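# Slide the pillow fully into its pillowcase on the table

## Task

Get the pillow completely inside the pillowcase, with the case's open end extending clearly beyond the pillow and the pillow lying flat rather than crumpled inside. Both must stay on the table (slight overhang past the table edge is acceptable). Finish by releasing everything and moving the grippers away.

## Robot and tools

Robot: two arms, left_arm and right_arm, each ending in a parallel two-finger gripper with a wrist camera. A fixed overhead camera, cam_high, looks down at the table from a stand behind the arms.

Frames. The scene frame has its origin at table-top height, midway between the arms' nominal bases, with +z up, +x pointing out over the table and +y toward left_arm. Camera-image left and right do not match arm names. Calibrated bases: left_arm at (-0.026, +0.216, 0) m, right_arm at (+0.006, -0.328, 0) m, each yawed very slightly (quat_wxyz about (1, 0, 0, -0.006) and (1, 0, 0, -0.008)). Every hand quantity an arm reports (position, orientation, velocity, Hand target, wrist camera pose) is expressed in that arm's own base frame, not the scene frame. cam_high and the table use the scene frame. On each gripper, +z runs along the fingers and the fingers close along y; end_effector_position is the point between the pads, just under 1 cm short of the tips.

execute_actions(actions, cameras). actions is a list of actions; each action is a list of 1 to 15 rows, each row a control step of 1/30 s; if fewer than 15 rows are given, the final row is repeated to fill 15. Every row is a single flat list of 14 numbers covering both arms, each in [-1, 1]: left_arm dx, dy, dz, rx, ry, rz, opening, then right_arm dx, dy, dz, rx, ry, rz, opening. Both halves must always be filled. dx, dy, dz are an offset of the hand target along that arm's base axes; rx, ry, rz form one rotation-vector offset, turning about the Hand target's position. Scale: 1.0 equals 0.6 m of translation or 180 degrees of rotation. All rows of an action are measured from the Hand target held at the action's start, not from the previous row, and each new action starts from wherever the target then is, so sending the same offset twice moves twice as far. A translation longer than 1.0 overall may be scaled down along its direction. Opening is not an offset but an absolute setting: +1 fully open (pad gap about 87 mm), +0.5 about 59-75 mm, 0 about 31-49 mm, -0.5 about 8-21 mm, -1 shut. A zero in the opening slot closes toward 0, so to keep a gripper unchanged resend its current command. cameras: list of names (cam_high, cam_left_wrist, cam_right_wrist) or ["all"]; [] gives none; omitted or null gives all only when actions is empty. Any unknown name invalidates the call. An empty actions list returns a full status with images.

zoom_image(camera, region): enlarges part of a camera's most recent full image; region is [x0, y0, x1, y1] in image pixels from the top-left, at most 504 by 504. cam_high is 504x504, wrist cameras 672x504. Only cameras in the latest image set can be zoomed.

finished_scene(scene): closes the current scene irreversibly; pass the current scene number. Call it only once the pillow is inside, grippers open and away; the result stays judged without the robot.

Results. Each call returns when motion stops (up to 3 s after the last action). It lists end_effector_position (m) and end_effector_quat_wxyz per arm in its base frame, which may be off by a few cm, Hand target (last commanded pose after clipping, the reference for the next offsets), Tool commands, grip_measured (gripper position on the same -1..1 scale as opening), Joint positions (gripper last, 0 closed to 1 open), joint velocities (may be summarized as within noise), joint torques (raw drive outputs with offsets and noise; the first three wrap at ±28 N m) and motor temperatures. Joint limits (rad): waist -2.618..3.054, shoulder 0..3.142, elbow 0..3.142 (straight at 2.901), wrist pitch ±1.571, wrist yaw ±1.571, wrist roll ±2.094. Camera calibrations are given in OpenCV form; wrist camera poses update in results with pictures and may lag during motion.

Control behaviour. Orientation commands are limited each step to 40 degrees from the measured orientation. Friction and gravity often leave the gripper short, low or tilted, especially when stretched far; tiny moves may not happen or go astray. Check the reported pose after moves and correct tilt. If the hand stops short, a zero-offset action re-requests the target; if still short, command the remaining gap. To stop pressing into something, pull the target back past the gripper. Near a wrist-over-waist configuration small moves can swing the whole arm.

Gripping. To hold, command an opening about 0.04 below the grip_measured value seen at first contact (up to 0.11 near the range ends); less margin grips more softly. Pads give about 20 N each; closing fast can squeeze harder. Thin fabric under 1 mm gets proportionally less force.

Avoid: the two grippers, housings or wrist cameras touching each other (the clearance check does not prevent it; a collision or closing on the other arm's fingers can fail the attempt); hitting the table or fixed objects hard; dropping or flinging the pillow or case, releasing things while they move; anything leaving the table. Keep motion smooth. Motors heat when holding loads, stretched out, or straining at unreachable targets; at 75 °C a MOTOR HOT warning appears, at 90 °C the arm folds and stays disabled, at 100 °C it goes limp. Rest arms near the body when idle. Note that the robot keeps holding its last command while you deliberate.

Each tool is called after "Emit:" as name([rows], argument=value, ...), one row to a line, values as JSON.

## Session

Emit:
execute_actions(actions=[])

Scene clock: 0.00 s.
left_arm: end_effector_position=(+0.2586, -0.1525, +0.1702) grip_measured=+1.000 end_effector_quat_wxyz=(+0.351, -0.108, +0.904, -0.218) | right_arm: end_effector_position=(+0.2887, +0.1235, +0.1754) grip_measured=+1.000 end_effector_quat_wxyz=(+0.346, -0.203, +0.906, +0.137)
Joint positions: left_arm=[-0.451 1.018 0.861 -0.563 -0.011 -0.684 1] | right_arm=[0.299 1.206 1.066 -0.691 -0.204 -0.063 1]
Joint velocities: within noise
Joint torques (N m): no reading
Motor temperatures (°C): left_arm=[22 30 30 30 21 23 20] | right_arm=[21 29 29 26 21 20 20]
Heat: left arm: 30 °C; right arm: 29 °C.
Hand target: left_arm +0.2595, -0.1530, +0.1742; +0.354, -0.108, +0.902, -0.220 | right_arm +0.2895, +0.1237, +0.1792; +0.351, -0.203, +0.904, +0.137
Tool commands: left_gripper/opening=+1.0 right_gripper/opening=+1.0
camera_calibration:
cam_left_wrist: T_world_to_cam=[[0.03597, -0.87699, 0.47917, -0.22755], [-0.9918, 0.02752, 0.12483, 0.25793], [-0.12266, -0.47973, -0.8688, 0.24785]] pos_world=[0.2944, -0.08776, 0.29217]
cam_right_wrist: T_world_to_cam=[[0.45147, -0.88712, -0.09591, -0.00837], [-0.87682, -0.461, 0.13662, 0.30542], [-0.16542, 0.02241, -0.98597, 0.3633]] pos_world=[0.33168, 0.12523, 0.31567]

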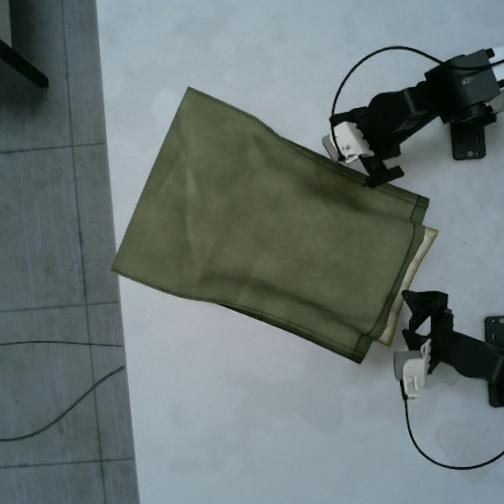

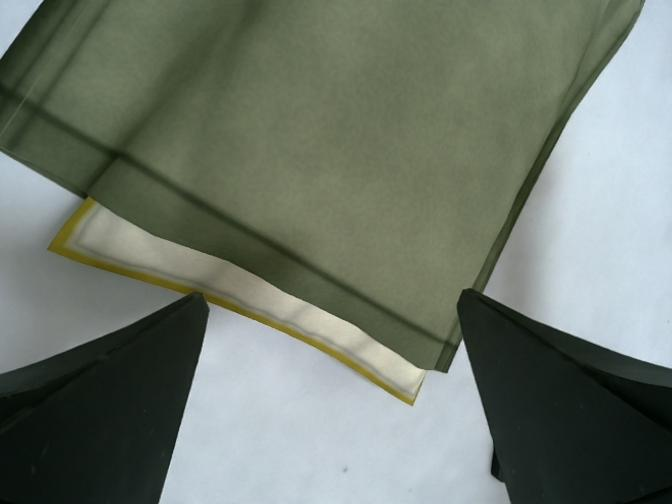

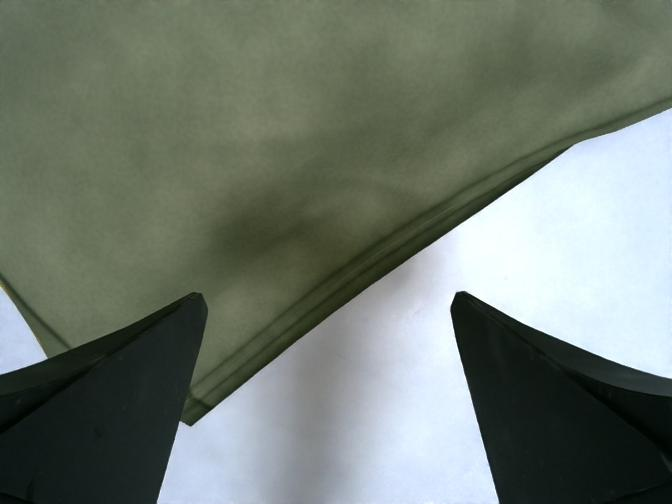

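Emit:
execute_actions([
  [[0.0375,0.058,-0.03,0.0675,0.0645,-0.074,0.5,-0.081,0.034,-0.033,-0.01,0.0845,-0.095,0.5]],
  [[0.0375,0.058,-0.03,0.0675,0.0645,-0.074,0.5,-0.081,0.034,-0.033,-0.01,0.0845,-0.095,0.5]],
  [[0.0375,0.058,-0.03,0.0675,0.0645,-0.074,0.5,-0.081,0.034,-0.033,-0.01,0.0845,-0.095,0.5]],
  [[0,0,-0.07,0,0,0,0.5,0,0,-0.07,0,0,0,0.5]],
], cameras=["all"])

Scene clock: 39.10 s.
left_arm: end_effector_position=(+0.3254, -0.0486, +0.0811) grip_measured=+0.500 end_effector_quat_wxyz=(-0.003, +0.241, +0.971, -0.005) | right_arm: end_effector_position=(+0.1476, +0.1828, +0.0826) grip_measured=+0.500 end_effector_quat_wxyz=(+0.006, +0.247, +0.969, +0.003)
Joint positions: left_arm=[-0.181 1.957 1.607 -1.227 0.01 0.306 0.75] | right_arm=[0.73 1.474 1.06 -1.145 0.008 1.23 0.75]
Joint torques (N m): left_arm=[-0.57 -10.02 6.78 0.55 -0.03 0.21] | right_arm=[0.61 -4.18 4.42 0.4 -0.08 0.01]
Motor temperatures (°C): left_arm=[22 29 35 33 21 23 20] | right_arm=[21 30 31 28 21 20 20]
Heat: left arm: 35 °C; right arm: 31 °C.
Hand target: left_arm +0.3271, -0.0486, +0.0782; +0.000, +0.251, +0.968, +0.000 | right_arm +0.1437, +0.1849, +0.0779; +0.000, +0.249, +0.969, +0.001
Off the commanded pose: left_arm 0.003 m, 1 deg | right_arm 0.006 m, 1 deg.
cam_left_wrist: T_world_to_cam=[[-0.46469, -0.88516, 0.02379, 0.1033], [-0.55756, 0.31336, 0.76872, 0.15282], [-0.68789, 0.34395, -0.63914, 0.43373]] pos_world=[0.43157, -0.10563, 0.15729]
cam_right_wrist: T_world_to_cam=[[-0.48158, -0.87635, 0.00899, 0.22608], [-0.55373, 0.31221, 0.77195, -0.01972], [-0.67931, 0.36678, -0.63562, 0.23109]] pos_world=[0.25494, 0.11952, 0.16008]

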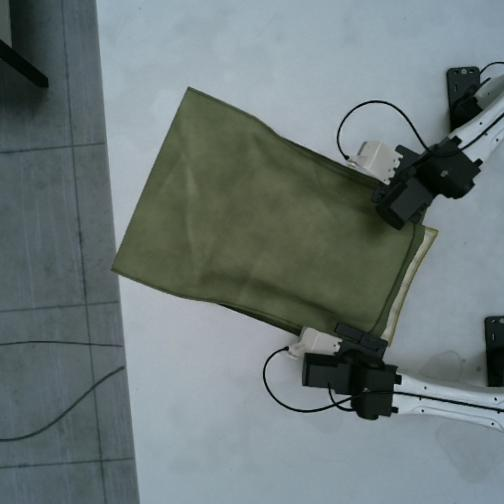

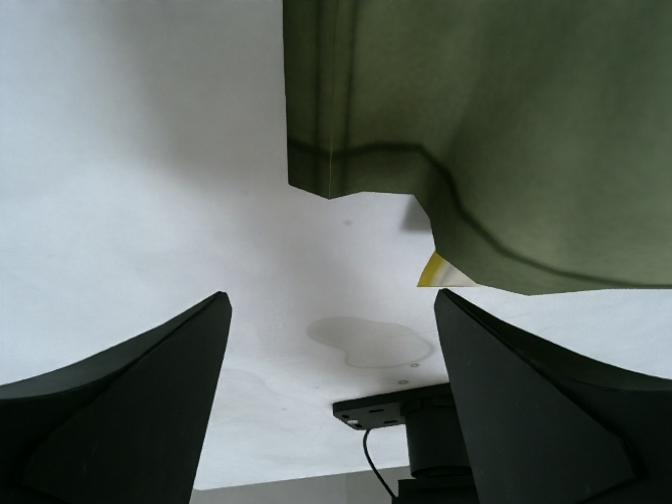

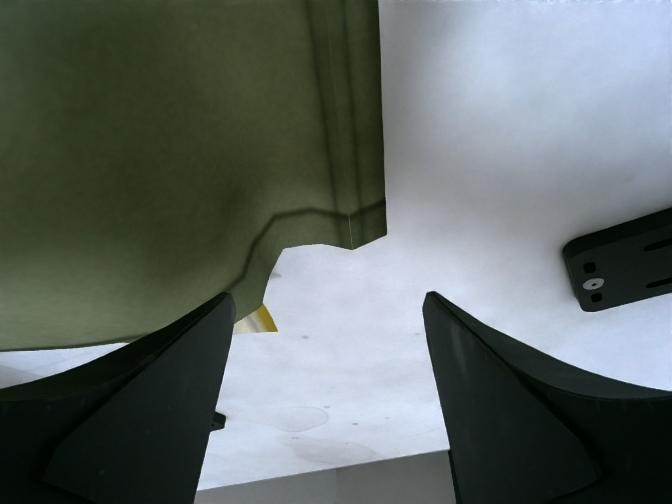

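Emit:
execute_actions([
  [[0.012,-0.007,-0.07,0,0,0,0.5,-0.027,-0.005,-0.07,0,0,0,0.5]],
  [[0,0,-0.05,0,0,0,0.4,0,0,-0.045,0,0,0,0.4]],
  [[0,0,-0.027,0,0,0,0.4,0,0,-0.018,0,0,0,0.4]],
  [[0,0,0,0,0,0,0.1,0,0,0,0,0,0,0.1]],
  [[0,0,0,0,0,0,-0.2,0,0,0,0,0,0,-0.2]],
  [[0,0,0,0,0,0,-0.5,0,0,0,0,0,0,-0.5]],
  [[0,0,0,0,0,0,-0.8,0,0,0,0,0,0,-0.8]],
  [[0,0,0,0,0,0,-1,0,0,0,0,0,0,-1]],
  [[0,0,0.06,0,0,0,-1,0,0,0.06,0,0,0,-1]],
  [[0,0,0.06,0,0,0,-1,0,0,0.06,0,0,0,-1]],
], cameras=["all"])

Scene clock: 63.83 s.
left_arm: end_effector_position=(+0.3294, -0.0604, +0.0496) grip_measured=-0.887 end_effector_quat_wxyz=(-0.010, +0.251, +0.968, -0.015) | right_arm: end_effector_position=(+0.1274, +0.1826, +0.0625) grip_measured=-0.907 end_effector_quat_wxyz=(-0.006, +0.250, +0.968, +0.005)
Joint positions: left_arm=[-0.204 2.015 1.561 -1.139 0.028 0.305 0.056] | right_arm=[0.77 1.442 0.946 -1.072 -0.015 1.275 0.047]
Joint torques (N m): left_arm=[0.69 -12.36 10.15 0.17 -0.16 0.09] | right_arm=[0.08 -4.78 7.21 0.05 0.16 -0.07]
Motor temperatures (°C): left_arm=[22 34 35 31 21 23 20] | right_arm=[21 30 31 27 21 20 20]
Heat: left arm: 35 °C; right arm: 31 °C.
Hand target: left_arm +0.3343, -0.0528, +0.0620; +0.000, +0.251, +0.968, +0.000 | right_arm +0.1275, +0.1819, +0.0701; +0.000, +0.249, +0.969, +0.001
Off the commanded pose: left_arm 0.015 m, 2 deg | right_arm 0.008 m, 1 deg.
cam_left_wrist: T_world_to_cam=[[-0.48301, -0.87444, 0.04538, 0.1011], [-0.53634, 0.33643, 0.77405, 0.17704], [-0.69213, 0.34953, -0.63149, 0.42176]] pos_world=[0.4357, -0.11858, 0.12471]
cam_right_wrist: T_world_to_cam=[[-0.48588, -0.87397, 0.01037, 0.21641], [-0.53496, 0.30675, 0.78722, -0.01775], [-0.69119, 0.37695, -0.61658, 0.20311]] pos_world=[0.23604, 0.11802, 0.13697]

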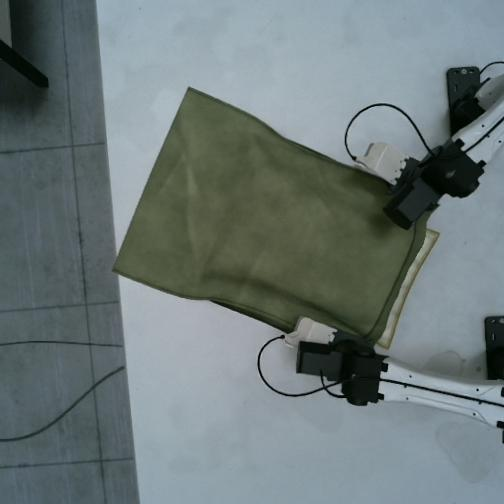

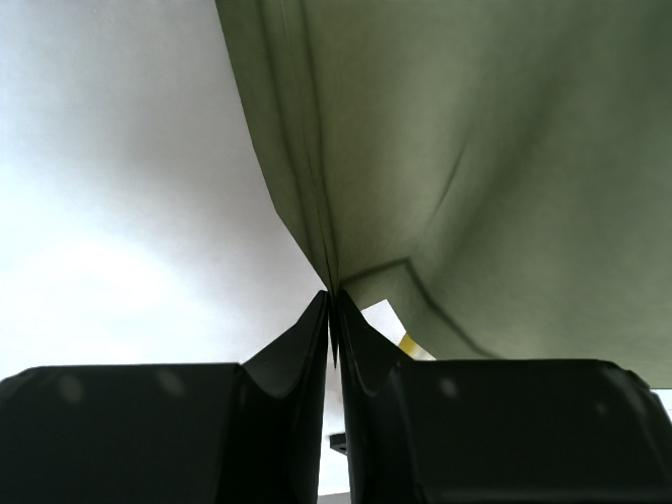

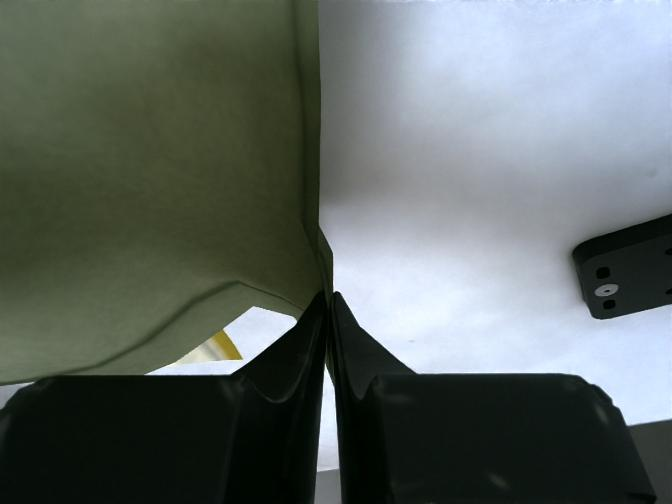

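Emit:
execute_actions([
  [[0.027,-0.024,0.127,-0.013,-0.076,0,-1,0.033,-0.0095,0.127,0.033,-0.07,0,-1]],
  [[0.027,-0.024,0.127,-0.013,-0.076,0,-1,0.033,-0.0095,0.127,0.033,-0.07,0,-1]],
  [[0.027,-0.024,0.127,-0.013,-0.076,0,-1,0.033,-0.0095,0.127,0.033,-0.07,0,-1]],
  [[0.027,-0.024,0.127,-0.013,-0.076,0,-1,0.033,-0.0095,0.127,0.033,-0.07,0,-1]],
  [[0.027,-0.024,0.127,-0.013,-0.076,0,-1,0.033,-0.0095,0.127,0.033,-0.07,0,-1]],
  [[0,0,-0.06,0,0,0,-1,0,0,-0.06,0,0,0,-1]],
  [[0,0,0.06,0,0,0,-1,0,0,0.06,0,0,0,-1]],
  [[0,0,-0.06,0,0,0,-1,0,0,-0.06,0,0,0,-1]],
  [[0,0,0.06,0,0,0,-1,0,0,0.06,0,0,0,-1]],
], cameras=["all"])

Scene clock: 83.37 s.
left_arm: end_effector_position=(+0.4151, -0.1285, +0.4285) grip_measured=-0.896 end_effector_quat_wxyz=(+0.552, +0.210, +0.806, +0.040) | right_arm: end_effector_position=(+0.2262, +0.1560, +0.4330) grip_measured=-0.910 end_effector_quat_wxyz=(+0.420, +0.207, +0.811, +0.352)
Joint positions: left_arm=[-0.405 1.705 2.302 -1.004 -0.205 0.239 0.052] | right_arm=[0.521 1.119 1.822 -1.116 0.067 0.977 0.045]
Joint torques (N m): left_arm=[0.09 -7.21 10.06 2.12 -0.09 0.17] | right_arm=[-1.09 -0.69 7.2 1.99 -0.01 -0.27]
Heat: left arm: 38 °C; right arm: 33 °C.
Hand target: left_arm +0.4153, -0.1248, +0.4429; +0.567, +0.207, +0.796, +0.048 | right_arm +0.2266, +0.1533, +0.4511; +0.440, +0.204, +0.795, +0.365
Off the commanded pose: left_arm 0.015 m, 2 deg | right_arm 0.018 m, 3 deg.
cam_left_wrist: T_world_to_cam=[[-0.30409, -0.90811, -0.28787, 0.12983], [-0.88777, 0.37974, -0.26011, 0.54734], [0.34552, 0.17647, -0.92167, 0.41555]] pos_world=[0.38182, -0.16328, 0.56275]
cam_right_wrist: T_world_to_cam=[[-0.05542, -0.67237, -0.73814, 0.43256], [-0.99528, 0.09619, -0.0129, 0.23507], [0.07967, 0.73394, -0.67452, 0.3048]] pos_world=[0.23365, 0.04452, 0.52792]

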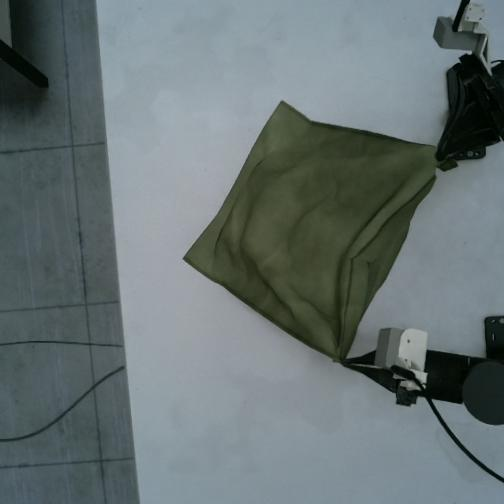

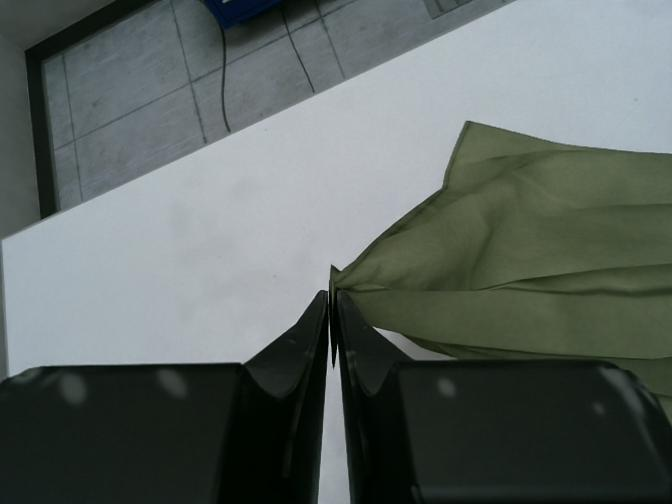

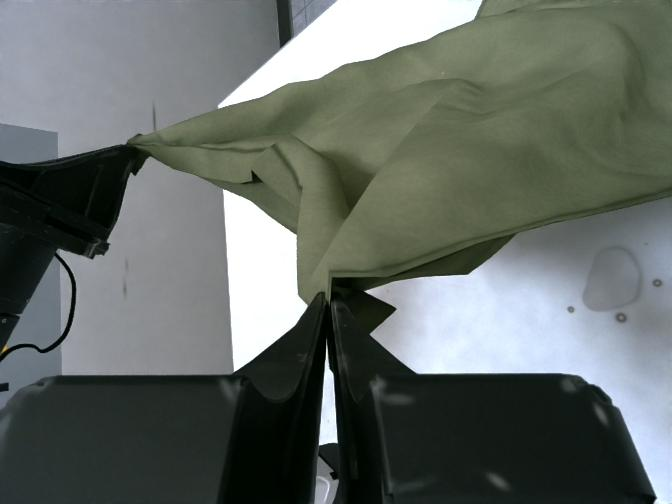

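Emit:
execute_actions([
  [[-0.057,0.049,-0.115,0.011,0.0633,0,-1,-0.059,0.04,-0.117,-0.0275,0.0583,0,-1]],
  [[-0.057,0.049,-0.115,0.011,0.0633,0,-1,-0.059,0.04,-0.117,-0.0275,0.0583,0,-1]],
  [[-0.057,0.049,-0.115,0.011,0.0633,0,-1,-0.059,0.04,-0.117,-0.0275,0.0583,0,-1]],
  [[-0.057,0.049,-0.115,0.011,0.0633,0,-1,-0.059,0.04,-0.117,-0.0275,0.0583,0,-1]],
  [[-0.057,0.049,-0.115,0.011,0.0633,0,-1,-0.059,0.04,-0.117,-0.0275,0.0583,0,-1]],
  [[-0.057,0.049,-0.115,0.011,0.0633,0,-1,-0.059,0.04,-0.117,-0.0275,0.0583,0,-1]],
], cameras=["all"])

Scene clock: 113.93 s.
left_arm: end_effector_position=(+0.2086, +0.0456, +0.0319) grip_measured=-0.898 end_effector_quat_wxyz=(+0.001, +0.247, +0.969, -0.009) | right_arm: end_effector_position=(+0.0179, +0.2943, +0.0323) grip_measured=-0.910 end_effector_quat_wxyz=(+0.005, +0.247, +0.969, +0.001)
Joint positions: left_arm=[0.117 1.55 0.92 -0.946 0.017 0.615 0.051] | right_arm=[1.381 1.667 1.044 -0.947 0.011 1.88 0.045]
Joint torques (N m): left_arm=[0.72 -5.33 6.65 0.56 -0.13 0.23] | right_arm=[0.47 -5.29 5.26 0.24 -0.02 -0.06]
Motor temperatures (°C): left_arm=[22 34 40 36 21 23 21] | right_arm=[21 29 33 30 21 20 21]
Heat: left arm: 40 °C; right arm: 33 °C.
Hand target: left_arm +0.2100, +0.0516, +0.0290; -0.001, +0.252, +0.968, +0.001 | right_arm +0.0142, +0.2974, +0.0299; +0.000, +0.249, +0.969, +0.001
Off the commanded pose: left_arm 0.007 m, 1 deg | right_arm 0.005 m, 1 deg.
cam_left_wrist: T_world_to_cam=[[-0.47555, -0.87919, 0.02941, 0.13537], [-0.55755, 0.3271, 0.76299, 0.09561], [-0.68043, 0.34645, -0.64575, 0.28819]] pos_world=[0.31378, -0.0121, 0.10916]
cam_right_wrist: T_world_to_cam=[[-0.47985, -0.87726, 0.01253, 0.26189], [-0.55195, 0.31295, 0.77292, -0.08783], [-0.68197, 0.36398, -0.63438, 0.0709]] pos_world=[0.12554, 0.23142, 0.10958]

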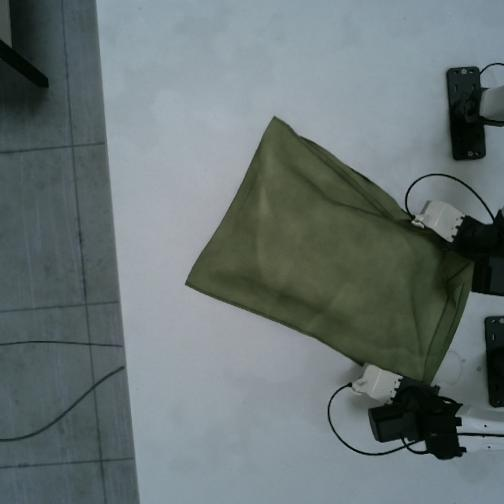

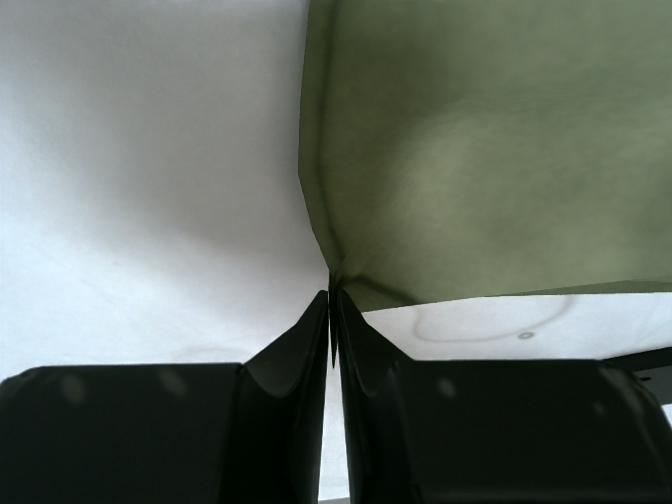

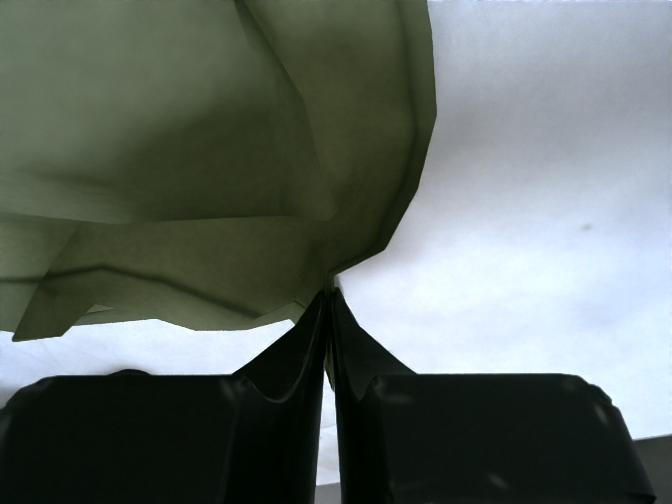

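Emit:
execute_actions([
  [[0,0.01,-0.02,0,0,0,-1,0.0,-0.045,-0.02,0,0,0,-1]],
  [[0,0,0,0,0,0,-0.4,0,0,0,0,0,0,-0.4]],
  [[0,0,0,0,0,0,0.3,0,0,0,0,0,0,0.3]],
  [[0,0,0.1,0,0,0,0.6,0,0,0.1,0,0,0,0.6]],
  [[0,0.1,0.12,0,0,0,0.6,0.05,-0.1,0.12,0,0,0,0.6]],
  [[0,0.25,0,0,0,0,0.6,0.1,-0.2,0,0,0,0,0.6]],
  [[0,0.1,0,0,0,0,0.6,0.1,-0.25,0,0,0,0,0.6]],
], cameras=["cam_high"])

Emit:
zoom_image(camera="cam_high", region=[170, 90, 504, 424])

Scene clock: 129.20 s.
left_arm: end_effector_position=(+0.2059, +0.3275, +0.1476) grip_measured=+0.600 end_effector_quat_wxyz=(-0.003, +0.242, +0.970, +0.005) | right_arm: end_effector_position=(+0.1590, -0.0584, +0.1444) grip_measured=+0.600 end_effector_quat_wxyz=(-0.002, +0.256, +0.967, -0.015)
Joint positions: left_arm=[0.899 2.056 2.014 -1.522 -0.011 1.388 0.8] | right_arm=[-0.359 1.34 1.193 -1.425 0.031 0.159 0.8]
Joint torques (N m): left_arm=[-0.46 -9.8 10.03 0.2 0.26 0.21] | right_arm=[-0.69 -2.97 7.58 0.29 -0.08 -0.31]
Heat: left arm: 39 °C; right arm: 33 °C.
Hand target: left_arm +0.2100, +0.3277, +0.1490; -0.001, +0.251, +0.968, +0.001 | right_arm +0.1641, -0.0596, +0.1499; +0.000, +0.249, +0.969, +0.001
Off the commanded pose: left_arm 0.004 m, 1 deg | right_arm 0.008 m, 2 deg.

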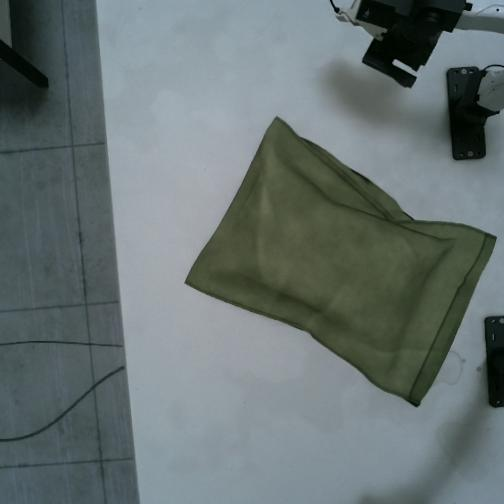

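Scaled by 1.509 from the camera's image (finer frame: 720x720).

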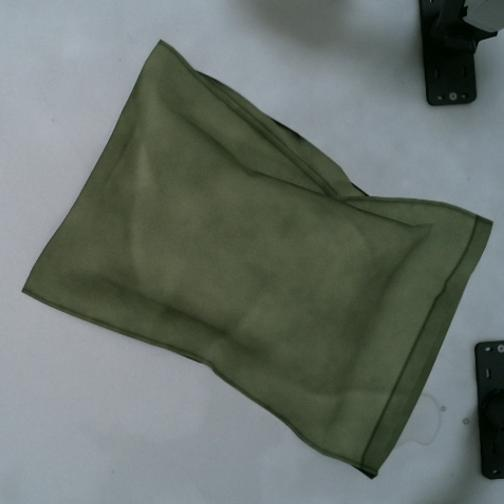

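Emit:
finished_scene(scene=2)

The scene is finished: the task was done.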